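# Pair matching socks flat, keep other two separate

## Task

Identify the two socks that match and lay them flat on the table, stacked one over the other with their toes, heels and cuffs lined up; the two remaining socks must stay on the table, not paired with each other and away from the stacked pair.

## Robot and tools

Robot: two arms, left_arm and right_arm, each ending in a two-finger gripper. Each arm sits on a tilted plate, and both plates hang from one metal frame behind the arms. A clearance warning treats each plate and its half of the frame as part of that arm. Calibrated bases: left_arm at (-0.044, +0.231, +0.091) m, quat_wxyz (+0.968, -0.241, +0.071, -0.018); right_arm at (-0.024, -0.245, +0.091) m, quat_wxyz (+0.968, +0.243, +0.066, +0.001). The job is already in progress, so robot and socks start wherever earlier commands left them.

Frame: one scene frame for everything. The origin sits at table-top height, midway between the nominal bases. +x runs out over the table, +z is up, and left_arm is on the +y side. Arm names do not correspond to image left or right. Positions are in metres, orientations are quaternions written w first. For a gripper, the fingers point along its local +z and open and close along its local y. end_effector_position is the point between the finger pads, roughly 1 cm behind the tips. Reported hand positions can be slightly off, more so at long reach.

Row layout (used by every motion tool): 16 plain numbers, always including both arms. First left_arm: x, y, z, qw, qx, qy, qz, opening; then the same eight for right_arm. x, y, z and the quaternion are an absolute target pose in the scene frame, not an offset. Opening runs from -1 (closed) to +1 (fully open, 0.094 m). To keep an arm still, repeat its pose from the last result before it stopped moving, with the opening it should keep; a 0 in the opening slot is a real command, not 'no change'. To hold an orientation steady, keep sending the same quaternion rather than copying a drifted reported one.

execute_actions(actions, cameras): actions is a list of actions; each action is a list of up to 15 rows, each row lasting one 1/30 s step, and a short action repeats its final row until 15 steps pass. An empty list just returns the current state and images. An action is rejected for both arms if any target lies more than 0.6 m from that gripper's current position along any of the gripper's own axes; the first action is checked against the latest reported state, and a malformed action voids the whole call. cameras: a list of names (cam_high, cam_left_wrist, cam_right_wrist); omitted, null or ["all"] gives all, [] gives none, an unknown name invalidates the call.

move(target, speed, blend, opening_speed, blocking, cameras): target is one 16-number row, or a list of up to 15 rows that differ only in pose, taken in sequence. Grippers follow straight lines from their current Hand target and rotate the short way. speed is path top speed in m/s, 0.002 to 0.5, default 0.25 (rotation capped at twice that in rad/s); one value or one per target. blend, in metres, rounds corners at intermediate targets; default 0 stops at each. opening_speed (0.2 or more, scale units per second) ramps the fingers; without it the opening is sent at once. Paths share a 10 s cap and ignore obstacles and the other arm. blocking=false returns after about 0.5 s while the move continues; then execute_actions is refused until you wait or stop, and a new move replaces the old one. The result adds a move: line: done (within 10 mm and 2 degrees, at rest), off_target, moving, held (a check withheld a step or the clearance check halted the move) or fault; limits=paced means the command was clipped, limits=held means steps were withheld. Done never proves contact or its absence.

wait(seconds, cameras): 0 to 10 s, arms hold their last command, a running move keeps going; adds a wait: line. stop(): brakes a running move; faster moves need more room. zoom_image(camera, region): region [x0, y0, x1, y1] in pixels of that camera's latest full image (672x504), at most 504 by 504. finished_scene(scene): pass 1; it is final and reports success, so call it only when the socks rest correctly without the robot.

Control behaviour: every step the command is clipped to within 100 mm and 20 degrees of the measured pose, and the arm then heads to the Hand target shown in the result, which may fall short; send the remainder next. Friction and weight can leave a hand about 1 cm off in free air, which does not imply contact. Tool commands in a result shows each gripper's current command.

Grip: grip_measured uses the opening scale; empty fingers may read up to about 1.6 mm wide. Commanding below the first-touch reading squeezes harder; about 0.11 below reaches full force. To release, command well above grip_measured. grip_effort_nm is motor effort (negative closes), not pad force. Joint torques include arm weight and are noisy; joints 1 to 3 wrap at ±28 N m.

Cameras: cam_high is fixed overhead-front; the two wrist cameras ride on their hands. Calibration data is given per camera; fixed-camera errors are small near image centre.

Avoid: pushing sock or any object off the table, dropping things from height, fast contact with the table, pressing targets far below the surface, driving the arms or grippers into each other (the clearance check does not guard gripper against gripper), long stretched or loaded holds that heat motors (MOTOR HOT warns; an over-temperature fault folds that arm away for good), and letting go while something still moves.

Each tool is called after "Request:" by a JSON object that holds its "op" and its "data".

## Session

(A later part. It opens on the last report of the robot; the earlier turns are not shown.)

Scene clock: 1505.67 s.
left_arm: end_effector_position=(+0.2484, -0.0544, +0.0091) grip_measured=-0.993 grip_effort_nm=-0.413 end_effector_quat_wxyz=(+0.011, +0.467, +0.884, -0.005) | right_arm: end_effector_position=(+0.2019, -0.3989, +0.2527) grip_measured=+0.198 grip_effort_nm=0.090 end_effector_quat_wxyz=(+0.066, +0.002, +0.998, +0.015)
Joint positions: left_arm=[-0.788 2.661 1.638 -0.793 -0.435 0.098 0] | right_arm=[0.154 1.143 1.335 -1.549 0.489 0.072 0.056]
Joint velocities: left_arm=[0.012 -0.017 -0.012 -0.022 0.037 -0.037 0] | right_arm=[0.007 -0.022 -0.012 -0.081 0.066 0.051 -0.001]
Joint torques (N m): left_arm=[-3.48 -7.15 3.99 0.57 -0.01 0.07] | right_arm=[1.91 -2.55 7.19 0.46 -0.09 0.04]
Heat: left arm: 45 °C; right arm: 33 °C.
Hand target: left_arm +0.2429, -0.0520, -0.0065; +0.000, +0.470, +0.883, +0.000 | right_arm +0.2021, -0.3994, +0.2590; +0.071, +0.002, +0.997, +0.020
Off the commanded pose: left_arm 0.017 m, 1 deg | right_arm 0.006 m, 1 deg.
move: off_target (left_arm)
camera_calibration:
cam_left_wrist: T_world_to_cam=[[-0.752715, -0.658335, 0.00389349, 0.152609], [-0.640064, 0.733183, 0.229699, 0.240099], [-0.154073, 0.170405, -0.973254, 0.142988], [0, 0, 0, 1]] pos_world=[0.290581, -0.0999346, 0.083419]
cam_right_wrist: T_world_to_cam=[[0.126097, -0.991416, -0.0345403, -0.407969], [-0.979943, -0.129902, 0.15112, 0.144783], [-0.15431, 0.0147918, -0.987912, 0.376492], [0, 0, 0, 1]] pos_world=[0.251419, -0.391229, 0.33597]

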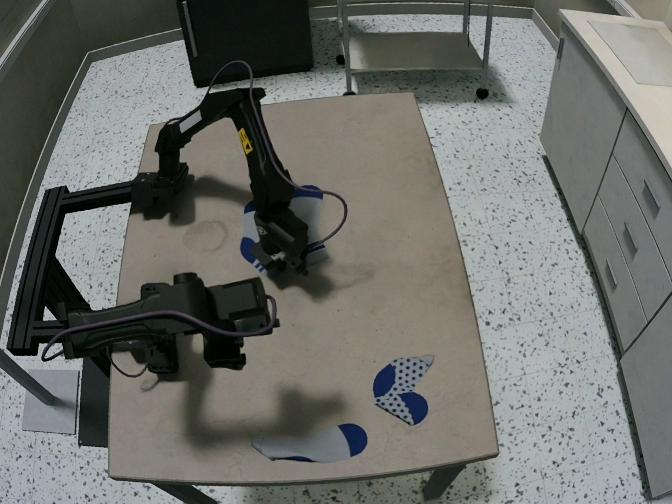

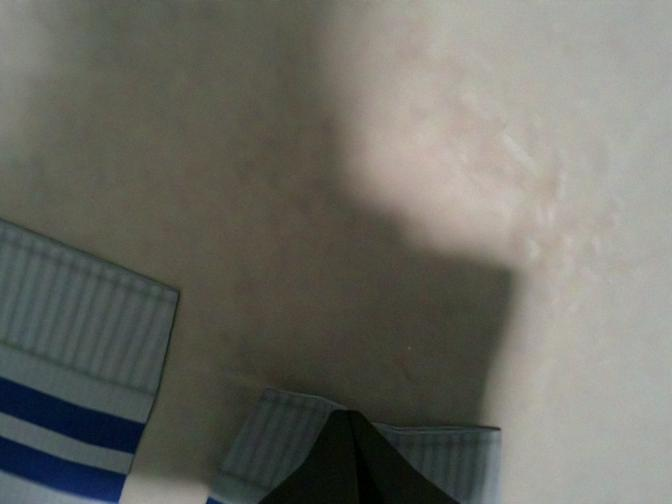

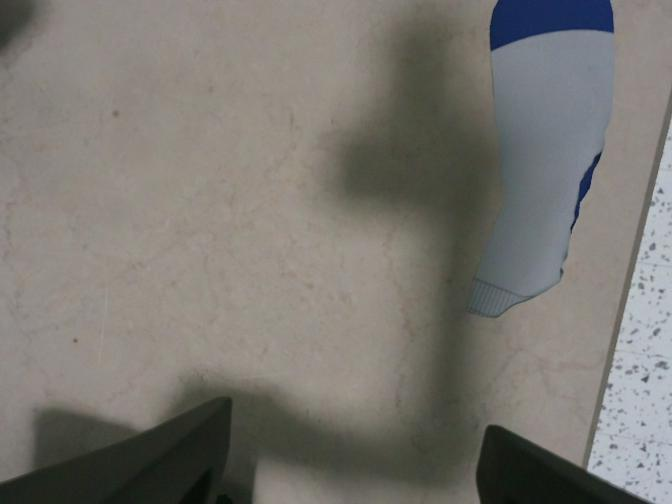

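Request:
{"op": "move", "data": {"target": [0.2435,-0.0515,0.018,0,0.4695,0.8829,0,-0.1,0.2022,-0.3994,0.2592,0.071,0.002,0.997,0.020,0.2], "cameras": []}}

Request:
{"op": "move", "data": {"target": [0.243,-0.0495,-0.011,0,0.4695,0.8829,0,-0.1,0.2022,-0.3994,0.2592,0.071,0.002,0.997,0.020,0.2], "speed": 0.05}}

Request:
{"op": "move", "data": {"target": [0.243,-0.0495,-0.013,0,0.4695,0.8829,0,-1,0.2022,-0.3994,0.2592,0.071,0.002,0.997,0.020,0.2], "opening_speed": 0.7}}

Scene clock: 1510.67 s.
left_arm: end_effector_position=(+0.2452, -0.0501, +0.0093) grip_measured=-0.102 grip_effort_nm=0.095 end_effector_quat_wxyz=(+0.001, +0.465, +0.885, +0.000) | right_arm: end_effector_position=(+0.2019, -0.3989, +0.2527) grip_measured=+0.198 grip_effort_nm=0.090 end_effector_quat_wxyz=(+0.066, +0.002, +0.998, +0.015)
Joint positions: left_arm=[-0.788 2.661 1.639 -0.818 -0.436 0.083 0.042] | right_arm=[0.154 1.143 1.335 -1.549 0.489 0.072 0.056]
Joint velocities: left_arm=[0.007 -0.002 -0.002 -0.022 0.081 -0.037 0] | right_arm=[-0.007 -0.002 0.002 0.037 0.081 0.022 0]
Joint torques (N m): left_arm=[-5.15 -10.25 6.17 -0.08 0 -0.11] | right_arm=[1.89 -2.55 7.19 0.45 -0.09 0.04]
Heat: left arm: 45 °C; right arm: 33 °C.
Hand target: left_arm +0.2437, -0.0514, +0.0179; +0.000, +0.469, +0.883, +0.000 | right_arm +0.2021, -0.3994, +0.2590; +0.071, +0.002, +0.997, +0.020
Off the commanded pose: left_arm 0.009 m, 1 deg | right_arm 0.006 m, 1 deg.
move: done
No camera images: "cameras" was empty.

Scene clock: 1511.70 s.
left_arm: end_effector_position=(+0.2455, -0.0513, +0.0080) grip_measured=-0.102 grip_effort_nm=0.100 end_effector_quat_wxyz=(+0.004, +0.474, +0.881, -0.002) | right_arm: end_effector_position=(+0.2019, -0.3989, +0.2527) grip_measured=+0.198 grip_effort_nm=0.090 end_effector_quat_wxyz=(+0.066, +0.002, +0.998, +0.015)
Joint positions: left_arm=[-0.788 2.661 1.633 -0.803 -0.436 0.107 0.042] | right_arm=[0.154 1.143 1.335 -1.549 0.489 0.072 0.056]
Joint velocities: left_arm=[-0.007 0.017 0.007 -0.051 -0.066 0.066 -0.001] | right_arm=[0.002 -0.012 0.002 -0.022 -0.037 -0.095 0]
Joint torques (N m): left_arm=[-3.12 -7.46 2.44 0.85 -0.04 0.07] | right_arm=[1.91 -2.55 7.19 0.46 -0.09 0.04]
Heat: left arm: 45 °C; right arm: 33 °C.
Hand target: left_arm +0.2422, -0.0488, -0.0101; +0.000, +0.470, +0.883, +0.000 | right_arm +0.2021, -0.3994, +0.2590; +0.071, +0.002, +0.997, +0.020
Off the commanded pose: left_arm 0.019 m, 1 deg | right_arm 0.006 m, 1 deg.
move: off_target (left_arm)
camera_calibration:
cam_left_wrist: T_world_to_cam=[[-0.762607, -0.646858, 0.00226084, 0.155498], [-0.627034, 0.740085, 0.24311, 0.233335], [-0.158931, 0.18398, -0.969996, 0.142879], [0, 0, 0, 1]] pos_world=[0.2876, -0.0983894, 0.0815149]
cam_right_wrist: T_world_to_cam=[[0.126097, -0.991416, -0.0345403, -0.407969], [-0.979943, -0.129902, 0.15112, 0.144783], [-0.15431, 0.0147918, -0.987912, 0.376492], [0, 0, 0, 1]] pos_world=[0.251419, -0.391229, 0.33597]

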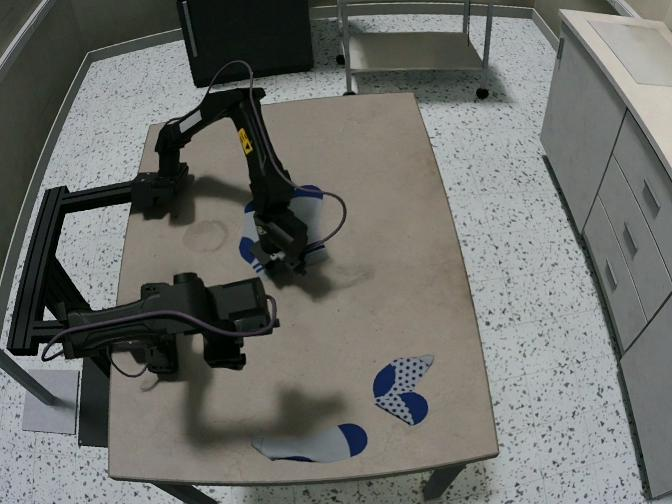

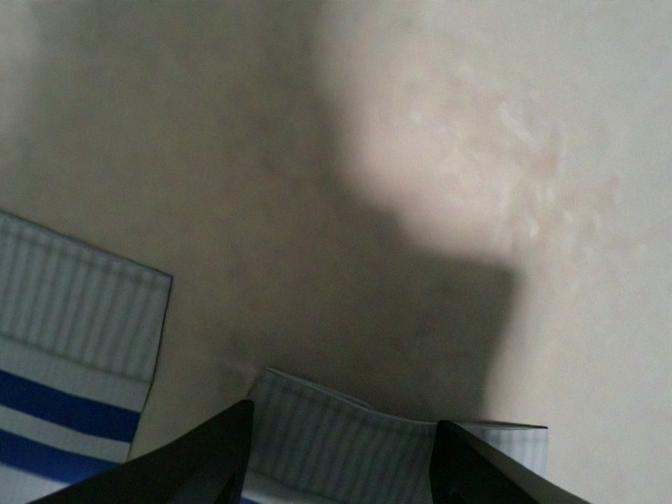

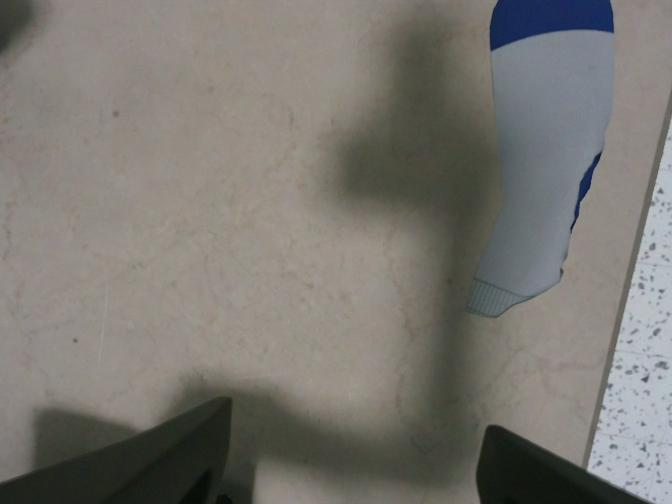

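Scene clock: 1513.20 s.
left_arm: end_effector_position=(+0.2466, -0.0569, +0.0078) grip_measured=-0.984 grip_effort_nm=-0.896 end_effector_quat_wxyz=(+0.011, +0.470, +0.883, -0.012) | right_arm: end_effector_position=(+0.2019, -0.3989, +0.2527) grip_measured=+0.198 grip_effort_nm=0.090 end_effector_quat_wxyz=(+0.066, +0.002, +0.998, +0.015)
Joint positions: left_arm=[-0.788 2.661 1.631 -0.779 -0.421 0.108 0.001] | right_arm=[0.154 1.143 1.335 -1.549 0.489 0.072 0.056]
Joint velocities: left_arm=[0.007 0.012 0.012 0.022 -0.022 -0.007 -0.001] | right_arm=[0.002 0.002 -0.012 0.022 -0.007 -0.066 0]
Joint torques (N m): left_arm=[-2.85 -7.09 2.7 0.67 -0.13 0.07] | right_arm=[1.89 -2.55 7.19 0.46 -0.09 0.04]
Heat: left arm: 45 °C; right arm: 33 °C.
Hand target: left_arm +0.2421, -0.0489, -0.0119; +0.000, +0.469, +0.883, +0.000 | right_arm +0.2021, -0.3994, +0.2590; +0.071, +0.002, +0.997, +0.020
Off the commanded pose: left_arm 0.022 m, 2 deg | right_arm 0.006 m, 1 deg.
move: off_target (left_arm)
camera_calibration:
cam_left_wrist: T_world_to_cam=[[-0.757381, -0.652748, 0.0171642, 0.150991], [-0.633434, 0.740846, 0.223403, 0.240024], [-0.158542, 0.158329, -0.974575, 0.142393], [0, 0, 0, 1]] pos_world=[0.288973, -0.101807, 0.0825584]
cam_right_wrist: T_world_to_cam=[[0.126097, -0.991416, -0.0345403, -0.407969], [-0.979943, -0.129902, 0.15112, 0.144783], [-0.15431, 0.0147918, -0.987912, 0.376492], [0, 0, 0, 1]] pos_world=[0.251419, -0.391229, 0.33597]

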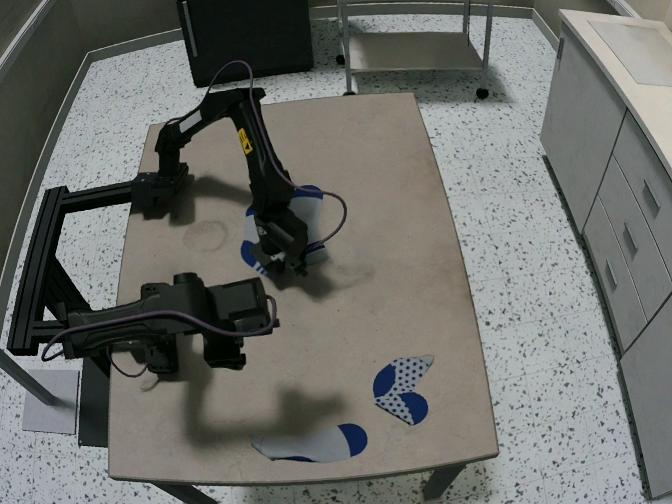

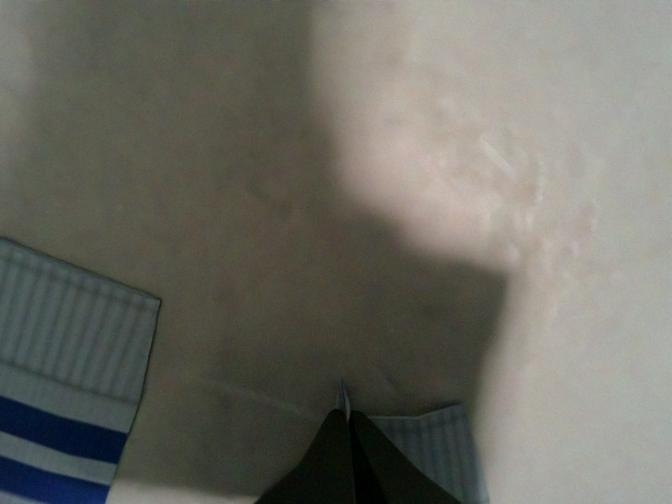

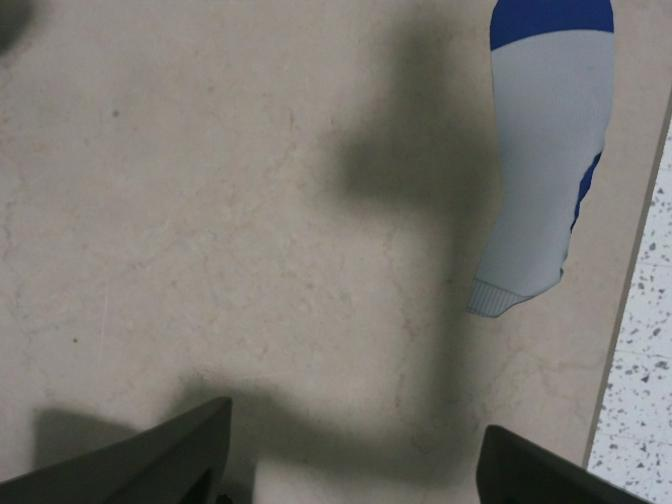

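Request:
{"op": "move", "data": {"target": [0.243,-0.0495,0.004,0,0.4695,0.8829,0,-0.1,0.2022,-0.3994,0.2592,0.071,0.002,0.997,0.020,0.2], "opening_speed": 0.6, "cameras": []}}

Request:
{"op": "move", "data": {"target": [0.242,-0.055,0.09,0,0.4695,0.8829,0,-0.2,0.2022,-0.3994,0.2592,0.071,0.002,0.997,0.020,0.2], "speed": 0.1}}

Scene clock: 1517.87 s.
left_arm: end_effector_position=(+0.2525, -0.0525, +0.0087) grip_measured=-0.103 grip_effort_nm=0.129 end_effector_quat_wxyz=(+0.019, +0.466, +0.884, +0.005) | right_arm: end_effector_position=(+0.2019, -0.3989, +0.2527) grip_measured=+0.198 grip_effort_nm=0.085 end_effector_quat_wxyz=(+0.066, +0.002, +0.998, +0.015)
Joint positions: left_arm=[-0.788 2.659 1.631 -0.779 -0.46 0.101 0.042] | right_arm=[0.154 1.143 1.335 -1.549 0.489 0.072 0.056]
Joint velocities: left_arm=[-0.012 -0.012 -0.022 -0.051 -0.066 -0.022 0] | right_arm=[0.002 -0.002 -0.002 0.037 -0.066 0.037 0]
Joint torques (N m): left_arm=[-4.01 -8.9 4.3 0.08 0.22 -0.1] | right_arm=[1.91 -2.55 7.17 0.45 -0.09 0.04]
Heat: left arm: 45 °C; right arm: 33 °C.
Hand target: left_arm +0.2431, -0.0493, +0.0043; +0.000, +0.469, +0.883, +0.000 | right_arm +0.2021, -0.3994, +0.2590; +0.071, +0.002, +0.997, +0.020
Off the commanded pose: left_arm 0.011 m, 2 deg | right_arm 0.006 m, 1 deg.
move: off_target (left_arm)
No camera images: "cameras" was empty.

Scene clock: 1519.50 s.
left_arm: end_effector_position=(+0.2385, -0.0475, +0.0659) grip_measured=-0.198 grip_effort_nm=-0.110 end_effector_quat_wxyz=(-0.023, +0.471, +0.882, +0.012) | right_arm: end_effector_position=(+0.2019, -0.3989, +0.2527) grip_measured=+0.198 grip_effort_nm=0.081 end_effector_quat_wxyz=(+0.066, +0.002, +0.998, +0.015)
Joint positions: left_arm=[-0.852 2.617 1.774 -1.084 -0.418 0.004 0.038] | right_arm=[0.154 1.143 1.335 -1.549 0.489 0.072 0.056]
Joint velocities: left_arm=[-0.012 -0.007 -0.002 -0.037 -0.037 -0.007 0] | right_arm=[0.012 0.022 -0.007 0.022 -0.022 0.051 -0.001]
Joint torques (N m): left_arm=[-5.97 -12.34 7.25 0.02 0.03 -0.06] | right_arm=[1.91 -2.56 7.17 0.45 -0.09 0.04]
Heat: left arm: 46 °C; right arm: 33 °C.
Hand target: left_arm +0.2427, -0.0552, +0.0894; +0.000, +0.469, +0.883, +0.001 | right_arm +0.2021, -0.3994, +0.2590; +0.071, +0.002, +0.997, +0.020
Off the commanded pose: left_arm 0.025 m, 3 deg | right_arm 0.006 m, 1 deg.
move: off_target (left_arm)
camera_calibration:
cam_left_wrist: T_world_to_cam=[[-0.758396, -0.651782, -0.00389876, 0.15168], [-0.62215, 0.722108, 0.302472, 0.206069], [-0.19433, 0.231819, -0.95315, 0.206798], [0, 0, 0, 1]] pos_world=[0.283426, -0.0978812, 0.135371]
cam_right_wrist: T_world_to_cam=[[0.126097, -0.991416, -0.0345403, -0.407969], [-0.979943, -0.129902, 0.15112, 0.144783], [-0.15431, 0.0147918, -0.987912, 0.376492], [0, 0, 0, 1]] pos_world=[0.251419, -0.391229, 0.33597]

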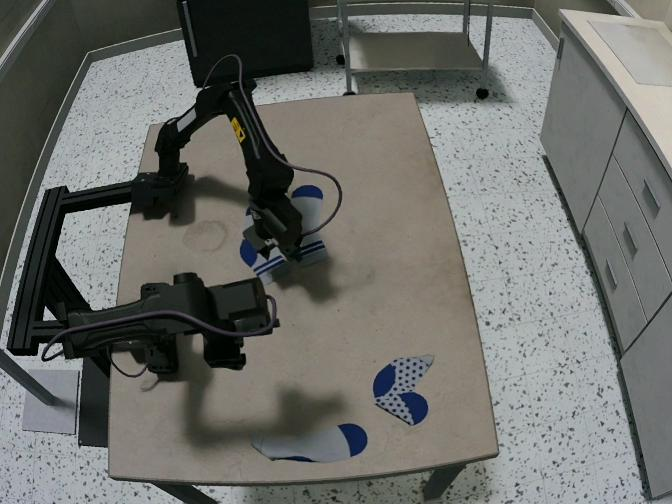

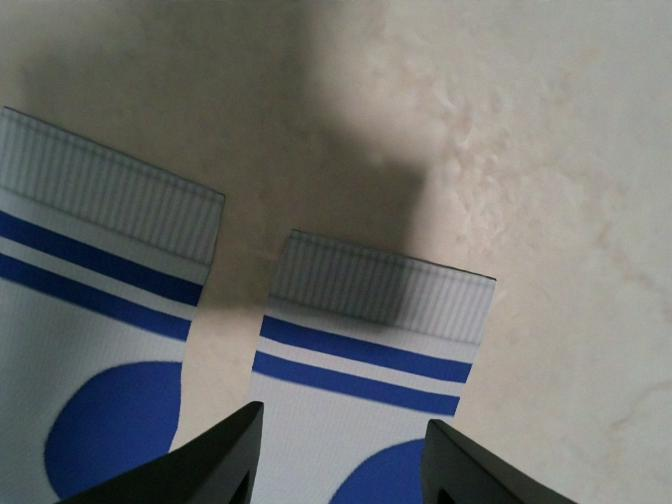

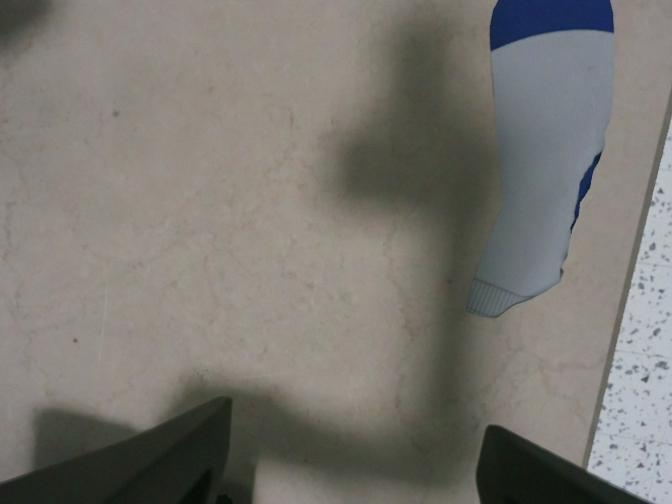

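Request:
{"op": "move", "data": {"target": [[0.24,-0.07,0.05,0,0.5,0.866,0,-0.2,0.2022,-0.3994,0.2592,0.071,0.002,0.997,0.020,0.2],[0.239,-0.0685,-0.009,0,0.5,0.866,0,-0.2,0.2022,-0.3994,0.2592,0.071,0.002,0.997,0.020,0.2]], "speed": 0.05}}

Scene clock: 1528.53 s.
left_arm: end_effector_position=(+0.2391, -0.0667, +0.0088) grip_measured=-0.198 grip_effort_nm=-0.120 end_effector_quat_wxyz=(-0.001, +0.502, +0.865, -0.004) | right_arm: end_effector_position=(+0.2019, -0.3989, +0.2527) grip_measured=+0.198 grip_effort_nm=0.090 end_effector_quat_wxyz=(+0.066, +0.002, +0.998, +0.015)
Joint positions: left_arm=[-0.817 2.709 1.702 -0.847 -0.42 0.137 0.038] | right_arm=[0.154 1.143 1.335 -1.549 0.489 0.072 0.056]
Joint velocities: left_arm=[0.007 -0.002 0.007 -0.037 0.007 -0.037 0] | right_arm=[-0.022 -0.012 -0.007 -0.051 0.007 0.007 0]
Joint torques (N m): left_arm=[-3.43 -7.6 3.43 0.84 -0.1 0.06] | right_arm=[1.89 -2.55 7.19 0.45 -0.09 0.04]
Heat: left arm: 49 °C; right arm: 33 °C.
Hand target: left_arm +0.2375, -0.0671, -0.0083; +0.000, +0.500, +0.866, -0.001 | right_arm +0.2021, -0.3994, +0.2590; +0.071, +0.002, +0.997, +0.020
Off the commanded pose: left_arm 0.018 m, 1 deg | right_arm 0.006 m, 1 deg.
move: off_target (left_arm)
camera_calibration:
cam_left_wrist: T_world_to_cam=[[-0.803121, -0.595737, 0.00969158, 0.153751], [-0.574687, 0.778832, 0.251309, 0.230471], [-0.157262, 0.196262, -0.967858, 0.145866], [0, 0, 0, 1]] pos_world=[0.278868, -0.116531, 0.0817678]
cam_right_wrist: T_world_to_cam=[[0.126097, -0.991416, -0.0345403, -0.407969], [-0.979943, -0.129902, 0.15112, 0.144783], [-0.15431, 0.0147918, -0.987912, 0.376492], [0, 0, 0, 1]] pos_world=[0.251419, -0.391229, 0.33597]

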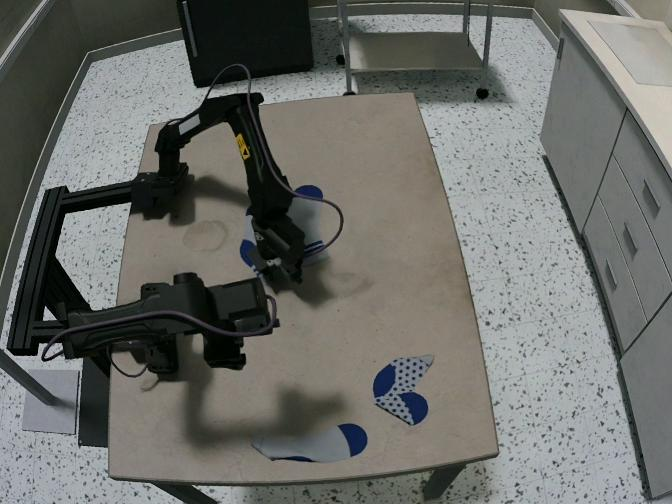

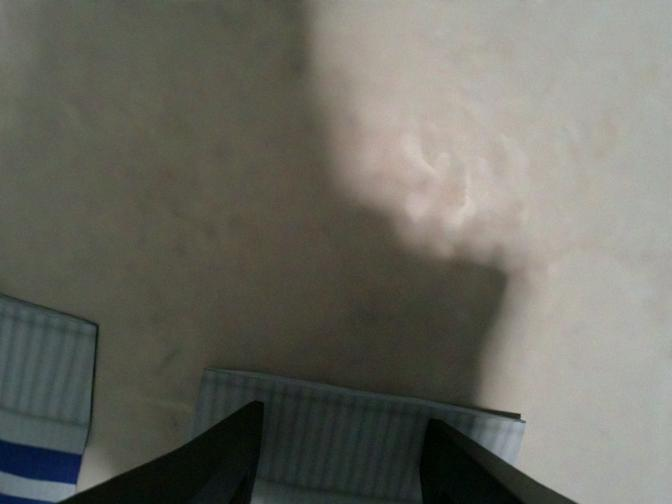

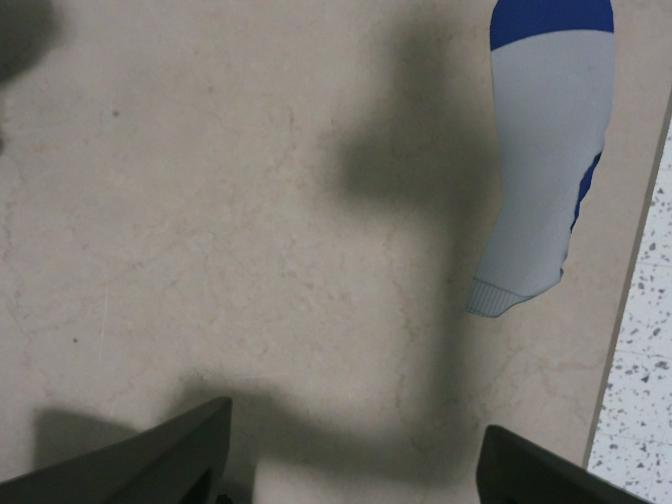

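Request:
{"op": "move", "data": {"target": [0.239,-0.0685,-0.010,0,0.5,0.866,0,-1,0.2022,-0.3994,0.2592,0.071,0.002,0.997,0.020,0.2], "opening_speed": 0.7, "cameras": ["cam_left_wrist"]}}

Scene clock: 1542.83 s.
left_arm: end_effector_position=(+0.2428, -0.0712, +0.0089) grip_measured=-0.986 grip_effort_nm=-0.750 end_effector_quat_wxyz=(+0.010, +0.498, +0.867, -0.008) | right_arm: end_effector_position=(+0.2019, -0.3989, +0.2527) grip_measured=+0.198 grip_effort_nm=0.090 end_effector_quat_wxyz=(+0.066, +0.002, +0.998, +0.015)
Joint positions: left_arm=[-0.817 2.709 1.702 -0.822 -0.421 0.139 0.001] | right_arm=[0.154 1.143 1.335 -1.549 0.489 0.072 0.056]
Joint velocities: left_arm=[0.002 -0.007 0.012 -0.007 -0.007 0.007 0.001] | right_arm=[0.002 -0.007 -0.002 0.022 0.037 0.007 -0.001]
Joint torques (N m): left_arm=[-3.49 -7.06 4.04 0.6 -0.09 0.06] | right_arm=[1.91 -2.55 7.19 0.45 -0.09 0.04]
Heat: left arm: 47 °C; right arm: 33 °C.
Hand target: left_arm +0.2383, -0.0678, -0.0093; +0.000, +0.500, +0.866, +0.000 | right_arm +0.2021, -0.3994, +0.2590; +0.071, +0.002, +0.997, +0.020
Off the commanded pose: left_arm 0.019 m, 1 deg | right_arm 0.006 m, 1 deg.
move: off_target (left_arm)
camera_calibration:
cam_left_wrist: T_world_to_cam=[[-0.798136, -0.602416, 0.00861518, 0.152339], [-0.584842, 0.778128, 0.229076, 0.238743], [-0.144703, 0.177795, -0.97337, 0.143091], [0, 0, 0, 1]] pos_world=[0.28192, -0.119442, 0.083278]
Images, in order (width x height): cam_left_wrist 672x504.

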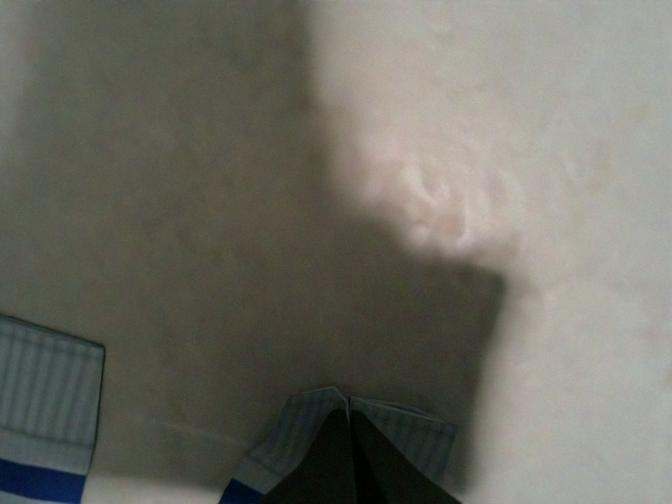

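Request:
{"op": "move", "data": {"target": [[0.239,-0.03,0.12,0,0.5,0.866,0,-1,0.2022,-0.3994,0.2592,0.071,0.002,0.997,0.020,0.2],[0.245,0.06,0.27,0,0.5,0.866,0,-1,0.2022,-0.3994,0.2592,0.071,0.002,0.997,0.020,0.2],[0.311,0.19,0.275,0,0.621,0.784,0,-1,0.2022,-0.3994,0.2592,0.071,0.002,0.997,0.020,0.2]], "speed": 0.08, "blend": 0.02}}

Request:
{"op": "wait", "data": {"seconds": 1}}

Scene clock: 1552.37 s.
left_arm: end_effector_position=(+0.3149, +0.1764, +0.2621) grip_measured=-0.986 grip_effort_nm=-0.740 end_effector_quat_wxyz=(+0.049, +0.625, +0.779, +0.003) | right_arm: end_effector_position=(+0.2019, -0.3989, +0.2527) grip_measured=+0.198 grip_effort_nm=0.090 end_effector_quat_wxyz=(+0.066, +0.002, +0.998, +0.015)
Joint positions: left_arm=[-0.597 1.951 1.868 -1.558 -0.482 0.724 0.001] | right_arm=[0.154 1.143 1.335 -1.549 0.489 0.072 0.056]
Joint velocities: left_arm=[-0.012 -0.007 0.012 0.066 0.022 0.007 0] | right_arm=[-0.012 0.012 0.007 0.037 -0.007 0.037 0]
Joint torques (N m): left_arm=[-3.75 -8.14 6.82 0.26 -0.04 0.08] | right_arm=[1.89 -2.55 7.19 0.45 -0.09 0.04]
Heat: left arm: 48 °C; right arm: 33 °C.
Hand target: left_arm +0.3162, +0.1837, +0.2751; +0.065, +0.620, +0.782, +0.005 | right_arm +0.2021, -0.3994, +0.2590; +0.071, +0.002, +0.997, +0.020
Off the commanded pose: left_arm 0.019 m, 6 deg | right_arm 0.006 m, 1 deg.
joint sent to its limit (left arm) — joint 4 (wrist pitch), lower limit. The joint targets are off in position and orientation.
move: off_target (left_arm)
camera_calibration:
cam_left_wrist: T_world_to_cam=[[-0.940936, -0.334314, -0.0536024, 0.370789], [-0.338473, 0.924712, 0.174195, -0.0588059], [-0.00866914, 0.182049, -0.983251, 0.315], [0, 0, 0, 1]] pos_world=[0.331715, 0.120993, 0.339843]
cam_right_wrist: T_world_to_cam=[[0.126097, -0.991416, -0.0345403, -0.407969], [-0.979943, -0.129902, 0.15112, 0.144783], [-0.15431, 0.0147918, -0.987912, 0.376492], [0, 0, 0, 1]] pos_world=[0.251419, -0.391229, 0.33597]

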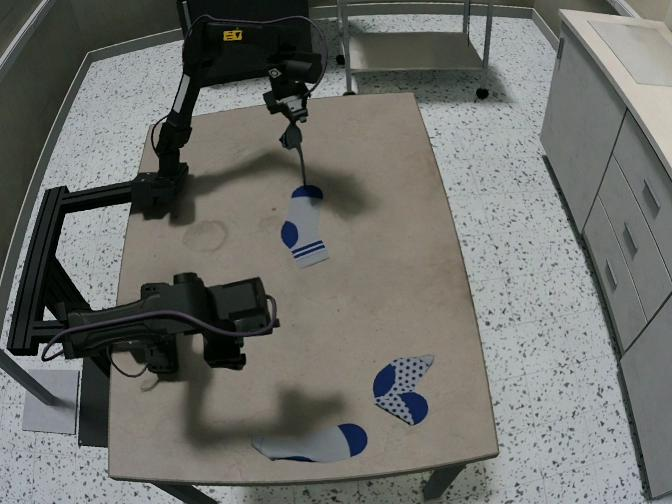

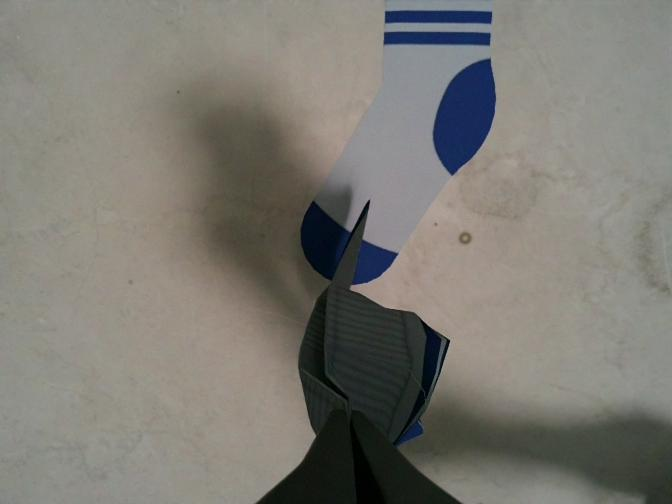

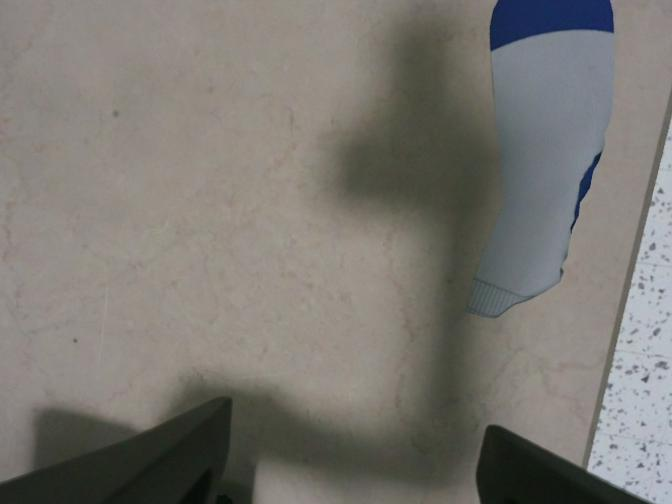

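Scene clock: 1553.37 s.
left_arm: end_effector_position=(+0.3149, +0.1764, +0.2621) grip_measured=-0.986 grip_effort_nm=-0.735 end_effector_quat_wxyz=(+0.049, +0.625, +0.779, +0.003) | right_arm: end_effector_position=(+0.2019, -0.3989, +0.2527) grip_measured=+0.198 grip_effort_nm=0.095 end_effector_quat_wxyz=(+0.066, +0.002, +0.998, +0.015)
Joint positions: left_arm=[-0.597 1.951 1.868 -1.558 -0.482 0.725 0.001] | right_arm=[0.154 1.143 1.335 -1.549 0.489 0.072 0.056]
Joint velocities: left_arm=[0.012 -0.012 0.002 -0.037 -0.007 -0.007 0] | right_arm=[0.027 0.017 0.032 -0.051 -0.007 0.051 0]
Joint torques (N m): left_arm=[-3.56 -8.21 6.79 0.3 -0.03 0.04] | right_arm=[1.91 -2.55 7.2 0.45 -0.09 0.04]
Heat: left arm: 48 °C; right arm: 33 °C.
Hand target: left_arm +0.3161, +0.1837, +0.2751; +0.065, +0.620, +0.782, +0.005 | right_arm +0.2021, -0.3994, +0.2590; +0.071, +0.002, +0.997, +0.020
Tool commands: left_gripper/opening=-1.0 right_gripper/opening=+0.2
Off the commanded pose: left_arm 0.019 m, 6 deg | right_arm 0.006 m, 1 deg.
wait: 1.00 s; at rest by 0.17 s
camera_calibration:
cam_left_wrist: T_world_to_cam=[[-0.941187, -0.333596, -0.0536631, 0.370757], [-0.337778, 0.924958, 0.174236, -0.0590789], [-0.00848853, 0.182115, -0.983241, 0.314928], [0, 0, 0, 1]] pos_world=[0.33167, 0.120976, 0.33984]
cam_right_wrist: T_world_to_cam=[[0.126097, -0.991416, -0.0345403, -0.407969], [-0.979943, -0.129902, 0.15112, 0.144783], [-0.15431, 0.0147918, -0.987912, 0.376492], [0, 0, 0, 1]] pos_world=[0.251419, -0.391229, 0.33597]

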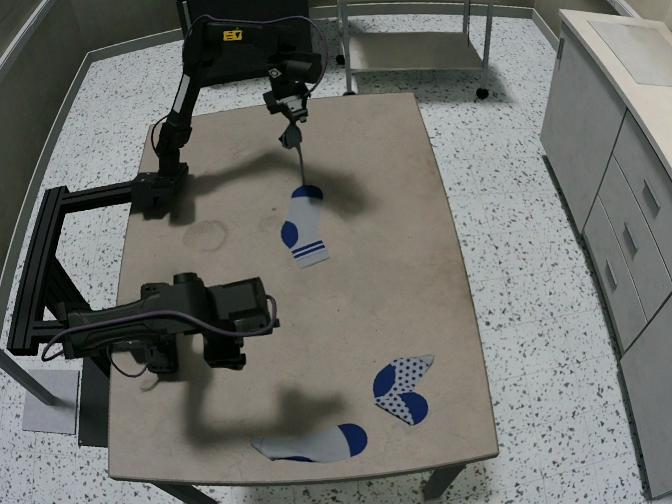

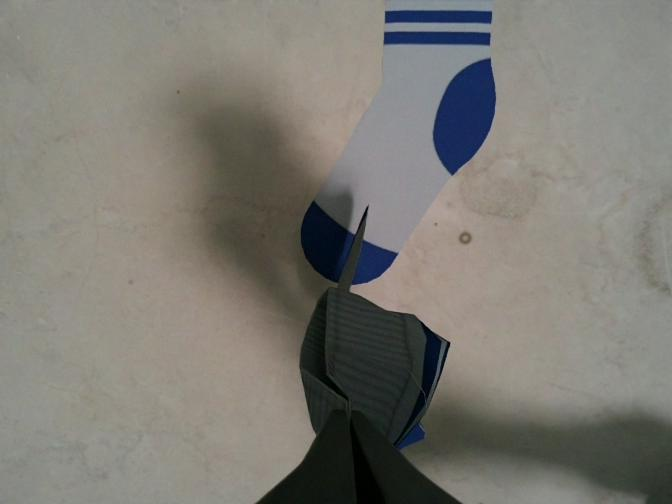

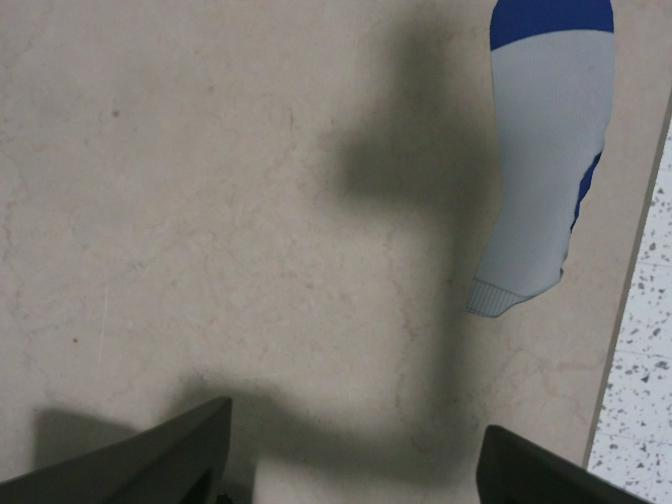

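Request:
{"op": "move", "data": {"target": [[0.309,0.184,0.235,0,0.621,0.784,0,-1,0.2022,-0.3994,0.2592,0.071,0.002,0.997,0.020,0.2],[0.3115,0.081,0.13,0,0.621,0.784,0,-1,0.2022,-0.3994,0.2592,0.071,0.002,0.997,0.020,0.2],[0.317,-0.002,0.06,0,0.621,0.784,0,-1,0.2022,-0.3994,0.2592,0.071,0.002,0.997,0.020,0.2],[0.320,-0.038,0.02,0,0.621,0.784,0,-1,0.2022,-0.3994,0.2592,0.071,0.002,0.997,0.020,0.2]], "speed": 0.07, "blend": 0.02}}

Scene clock: 1561.57 s.
left_arm: end_effector_position=(+0.3153, -0.0163, +0.0145) grip_measured=-0.986 grip_effort_nm=-0.740 end_effector_quat_wxyz=(-0.018, +0.617, +0.787, +0.004) | right_arm: end_effector_position=(+0.2019, -0.3989, +0.2527) grip_measured=+0.198 grip_effort_nm=0.090 end_effector_quat_wxyz=(+0.066, +0.002, +0.998, +0.015)
Joint positions: left_arm=[-0.641 2.705 1.886 -0.993 -0.475 0.585 0.001] | right_arm=[0.154 1.143 1.335 -1.549 0.489 0.072 0.056]
Joint velocities: left_arm=[0.002 0.012 -0.002 0.037 0.022 0.051 0.001] | right_arm=[-0.007 -0.007 0.007 -0.022 -0.081 0.022 0.001]
Joint torques (N m): left_arm=[-7.25 -8.84 7.17 0.37 0.06 -0.09] | right_arm=[1.89 -2.55 7.17 0.45 -0.09 0.05]
Heat: left arm: 47 °C; right arm: 33 °C.
Hand target: left_arm +0.3145, -0.0337, +0.0192; -0.001, +0.620, +0.784, +0.001 | right_arm +0.2021, -0.3994, +0.2590; +0.071, +0.002, +0.997, +0.020
Off the commanded pose: left_arm 0.023 m, 2 deg | right_arm 0.006 m, 1 deg.
move: off_target (left_arm)
camera_calibration:
cam_left_wrist: T_world_to_cam=[[-0.935196, -0.353838, 0.014419, 0.290412], [-0.3353, 0.89783, 0.285437, 0.159607], [-0.113944, 0.262105, -0.958289, 0.140772], [0, 0, 0, 1]] pos_world=[0.341148, -0.0774379, 0.0851552]
cam_right_wrist: T_world_to_cam=[[0.126097, -0.991416, -0.0345403, -0.407969], [-0.979943, -0.129902, 0.15112, 0.144783], [-0.15431, 0.0147918, -0.987912, 0.376492], [0, 0, 0, 1]] pos_world=[0.251419, -0.391229, 0.33597]

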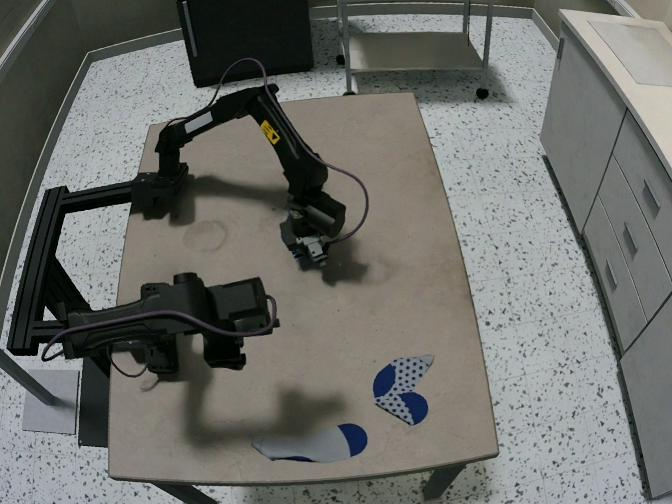

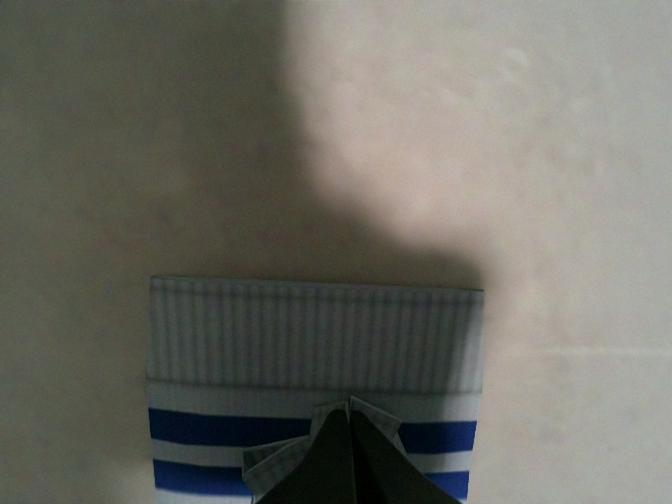

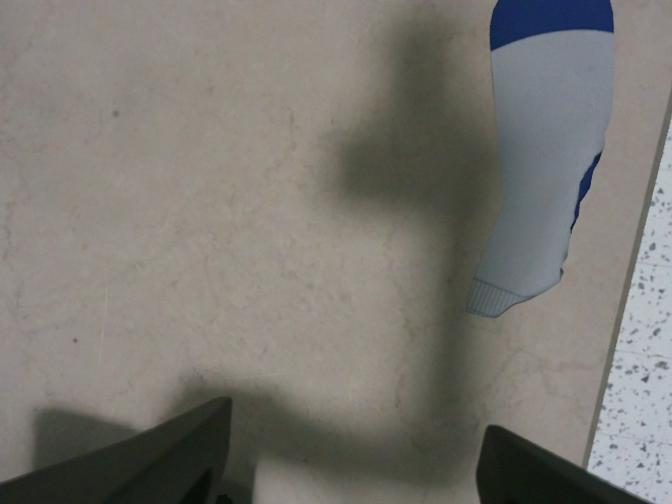

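Request:
{"op": "move", "data": {"target": [0.318,-0.055,0.02,0,0.621,0.784,0,-1,0.2022,-0.3994,0.2592,0.071,0.002,0.997,0.020,0.2], "speed": 0.03, "cameras": ["cam_left_wrist"]}}

Scene clock: 1567.57 s.
left_arm: end_effector_position=(+0.3252, -0.0416, +0.0153) grip_measured=-0.986 grip_effort_nm=-0.735 end_effector_quat_wxyz=(-0.003, +0.612, +0.791, +0.003) | right_arm: end_effector_position=(+0.2019, -0.3989, +0.2527) grip_measured=+0.198 grip_effort_nm=0.085 end_effector_quat_wxyz=(+0.066, +0.002, +0.998, +0.015)
Joint positions: left_arm=[-0.665 2.789 2.027 -1.028 -0.47 0.561 0.001] | right_arm=[0.154 1.143 1.335 -1.549 0.489 0.072 0.056]
Joint velocities: left_arm=[0.012 0.012 0.002 -0.066 0.022 -0.081 0.001] | right_arm=[0.012 -0.027 -0.022 -0.037 -0.022 -0.022 -0.001]
Joint torques (N m): left_arm=[-7.01 -9.05 7.84 0.02 0.07 -0.06] | right_arm=[1.89 -2.55 7.17 0.45 -0.09 0.04]
Heat: left arm: 47 °C; right arm: 33 °C.
Hand target: left_arm +0.3177, -0.0545, +0.0193; +0.000, +0.621, +0.784, +0.001 | right_arm +0.2021, -0.3994, +0.2590; +0.071, +0.002, +0.997, +0.020
Off the commanded pose: left_arm 0.016 m, 1 deg | right_arm 0.006 m, 1 deg.
move: off_target (left_arm)
camera_calibration:
cam_left_wrist: T_world_to_cam=[[-0.930781, -0.365576, 0.000715079, 0.288992], [-0.352895, 0.899001, 0.25935, 0.191563], [-0.0954552, 0.241146, -0.965783, 0.142484], [0, 0, 0, 1]] pos_world=[0.350191, -0.100926, 0.0877203]
Images, in order (width x height): cam_left_wrist 672x504.

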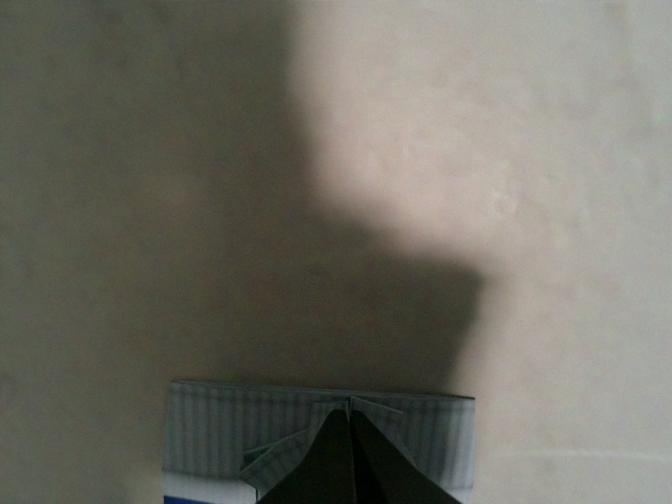

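Request:
{"op": "move", "data": {"target": [0.318,-0.055,0.012,0,0.621,0.784,0,-0.3,0.2022,-0.3994,0.2592,0.071,0.002,0.997,0.020,0.2], "opening_speed": 0.6, "cameras": ["cam_left_wrist"]}}

Request:
{"op": "move", "data": {"target": [[0.320,-0.052,0.10,0,0.621,0.784,0,-0.3,0.2022,-0.3994,0.2592,0.071,0.002,0.997,0.020,0.2],[0.27,0.06,0.25,0,0.031,0.9995,0,-0.3,0.2022,-0.3994,0.2592,0.071,0.002,0.997,0.020,0.2]], "speed": 0.15}}

Request:
{"op": "zoom_image", "data": {"camera": "cam_high", "region": [230, 150, 400, 290]}}

Scene clock: 1575.63 s.
left_arm: end_effector_position=(+0.3231, -0.0421, +0.0127) grip_measured=-0.302 grip_effort_nm=0.100 end_effector_quat_wxyz=(-0.006, +0.613, +0.790, +0.001) | right_arm: end_effector_position=(+0.2019, -0.3989, +0.2527) grip_measured=+0.198 grip_effort_nm=0.090 end_effector_quat_wxyz=(+0.066, +0.002, +0.998, +0.015)
Joint positions: left_arm=[-0.665 2.795 2.027 -1.029 -0.467 0.561 0.033] | right_arm=[0.154 1.143 1.335 -1.549 0.489 0.072 0.056]
Joint velocities: left_arm=[-0.017 -0.017 -0.007 -0.022 0.051 -0.007 0] | right_arm=[-0.007 0.002 -0.007 0.051 -0.022 0.037 0]
Joint torques (N m): left_arm=[-6.48 -8.96 6.52 0.32 0.01 -0.04] | right_arm=[1.89 -2.55 7.17 0.45 -0.09 0.04]
Heat: left arm: 47 °C; right arm: 33 °C.
Hand target: left_arm +0.3178, -0.0544, +0.0121; +0.000, +0.621, +0.784, +0.000 | right_arm +0.2021, -0.3994, +0.2590; +0.071, +0.002, +0.997, +0.020
Off the commanded pose: left_arm 0.014 m, 1 deg | right_arm 0.006 m, 1 deg.
move: off_target (left_arm)
camera_calibration:
cam_left_wrist: T_world_to_cam=[[-0.931796, -0.362934, 0.00592072, 0.287238], [-0.348619, 0.89935, 0.263885, 0.19048], [-0.101097, 0.243823, -0.964536, 0.141814], [0, 0, 0, 1]] pos_world=[0.348389, -0.101637, 0.0848191]
Images, in order (width x height): cam_left_wrist 672x504.

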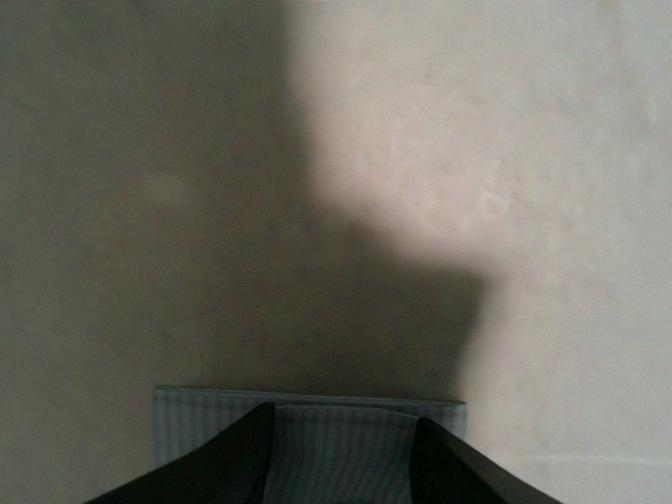

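Scene clock: 1581.23 s.
left_arm: end_effector_position=(+0.2807, +0.0572, +0.2362) grip_measured=-0.302 grip_effort_nm=0.095 end_effector_quat_wxyz=(+0.008, +0.025, +1.000, -0.008) | right_arm: end_effector_position=(+0.2019, -0.3989, +0.2527) grip_measured=+0.198 grip_effort_nm=0.085 end_effector_quat_wxyz=(+0.066, +0.002, +0.998, +0.015)
Joint positions: left_arm=[-0.811 2.243 1.971 -1.556 -0.432 -0.848 0.033] | right_arm=[0.154 1.143 1.335 -1.549 0.489 0.072 0.056]
Joint velocities: left_arm=[-0.017 -0.012 -0.002 0.037 0.022 -0.022 0.002] | right_arm=[-0.002 -0.022 -0.002 -0.081 -0.037 -0.037 0]
Joint torques (N m): left_arm=[-5.79 -9.92 4.66 0.16 -0.02 -0.06] | right_arm=[1.91 -2.55 7.17 0.45 -0.09 0.04]
Heat: left arm: 48 °C; right arm: 33 °C.
Hand target: left_arm +0.2738, +0.0583, +0.2499; +0.017, +0.031, +0.999, -0.015 | right_arm +0.2021, -0.3994, +0.2590; +0.071, +0.002, +0.997, +0.020
Off the commanded pose: left_arm 0.018 m, 1 deg | right_arm 0.006 m, 1 deg.
joint sent to its limit (left arm) — joint 4 (wrist pitch), lower limit. The joint targets are off in position and orientation.
move: off_target (left_arm)
camera_calibration:
cam_left_wrist: T_world_to_cam=[[0.0686726, -0.997456, 0.0191139, 0.034753], [-0.969123, -0.0621494, 0.238617, 0.262537], [-0.236822, -0.0349102, -0.970926, 0.384478], [0, 0, 0, 1]] pos_world=[0.343097, 0.0644033, 0.30999]
cam_right_wrist: T_world_to_cam=[[0.126097, -0.991416, -0.0345403, -0.407969], [-0.979943, -0.129902, 0.15112, 0.144783], [-0.15431, 0.0147918, -0.987912, 0.376492], [0, 0, 0, 1]] pos_world=[0.251419, -0.391229, 0.33597]

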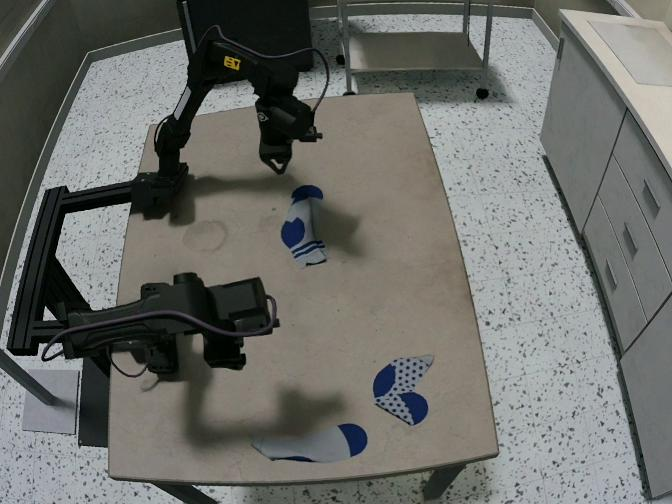

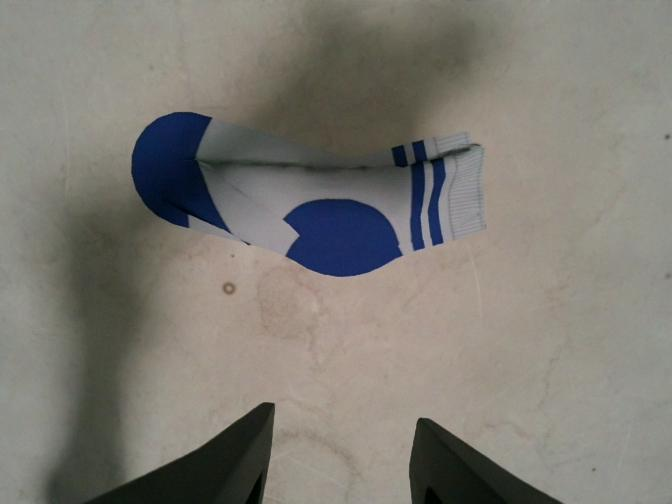

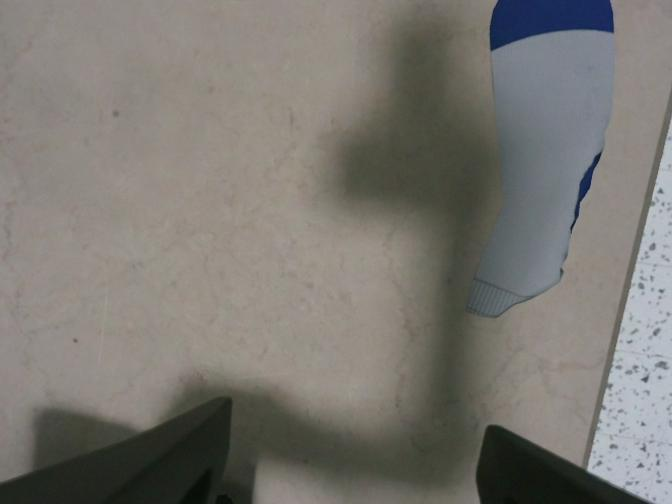

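Scaled by 2.965.

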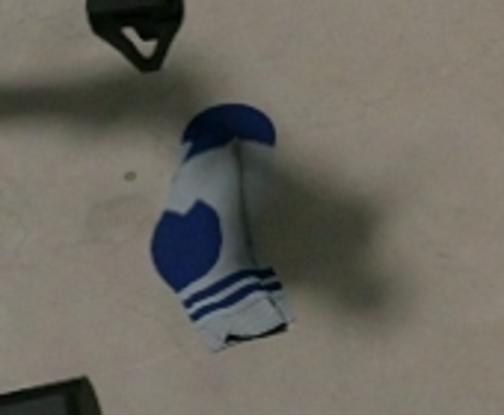

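Request:
{"op": "zoom_image", "data": {"camera": "cam_left_wrist", "region": [110, 90, 510, 300]}}

Scaled by 1.260.

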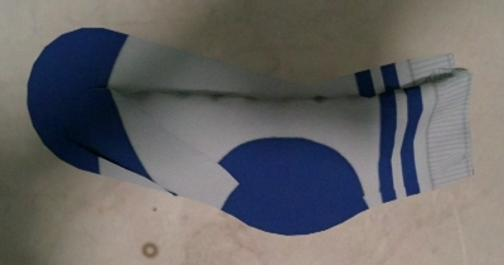

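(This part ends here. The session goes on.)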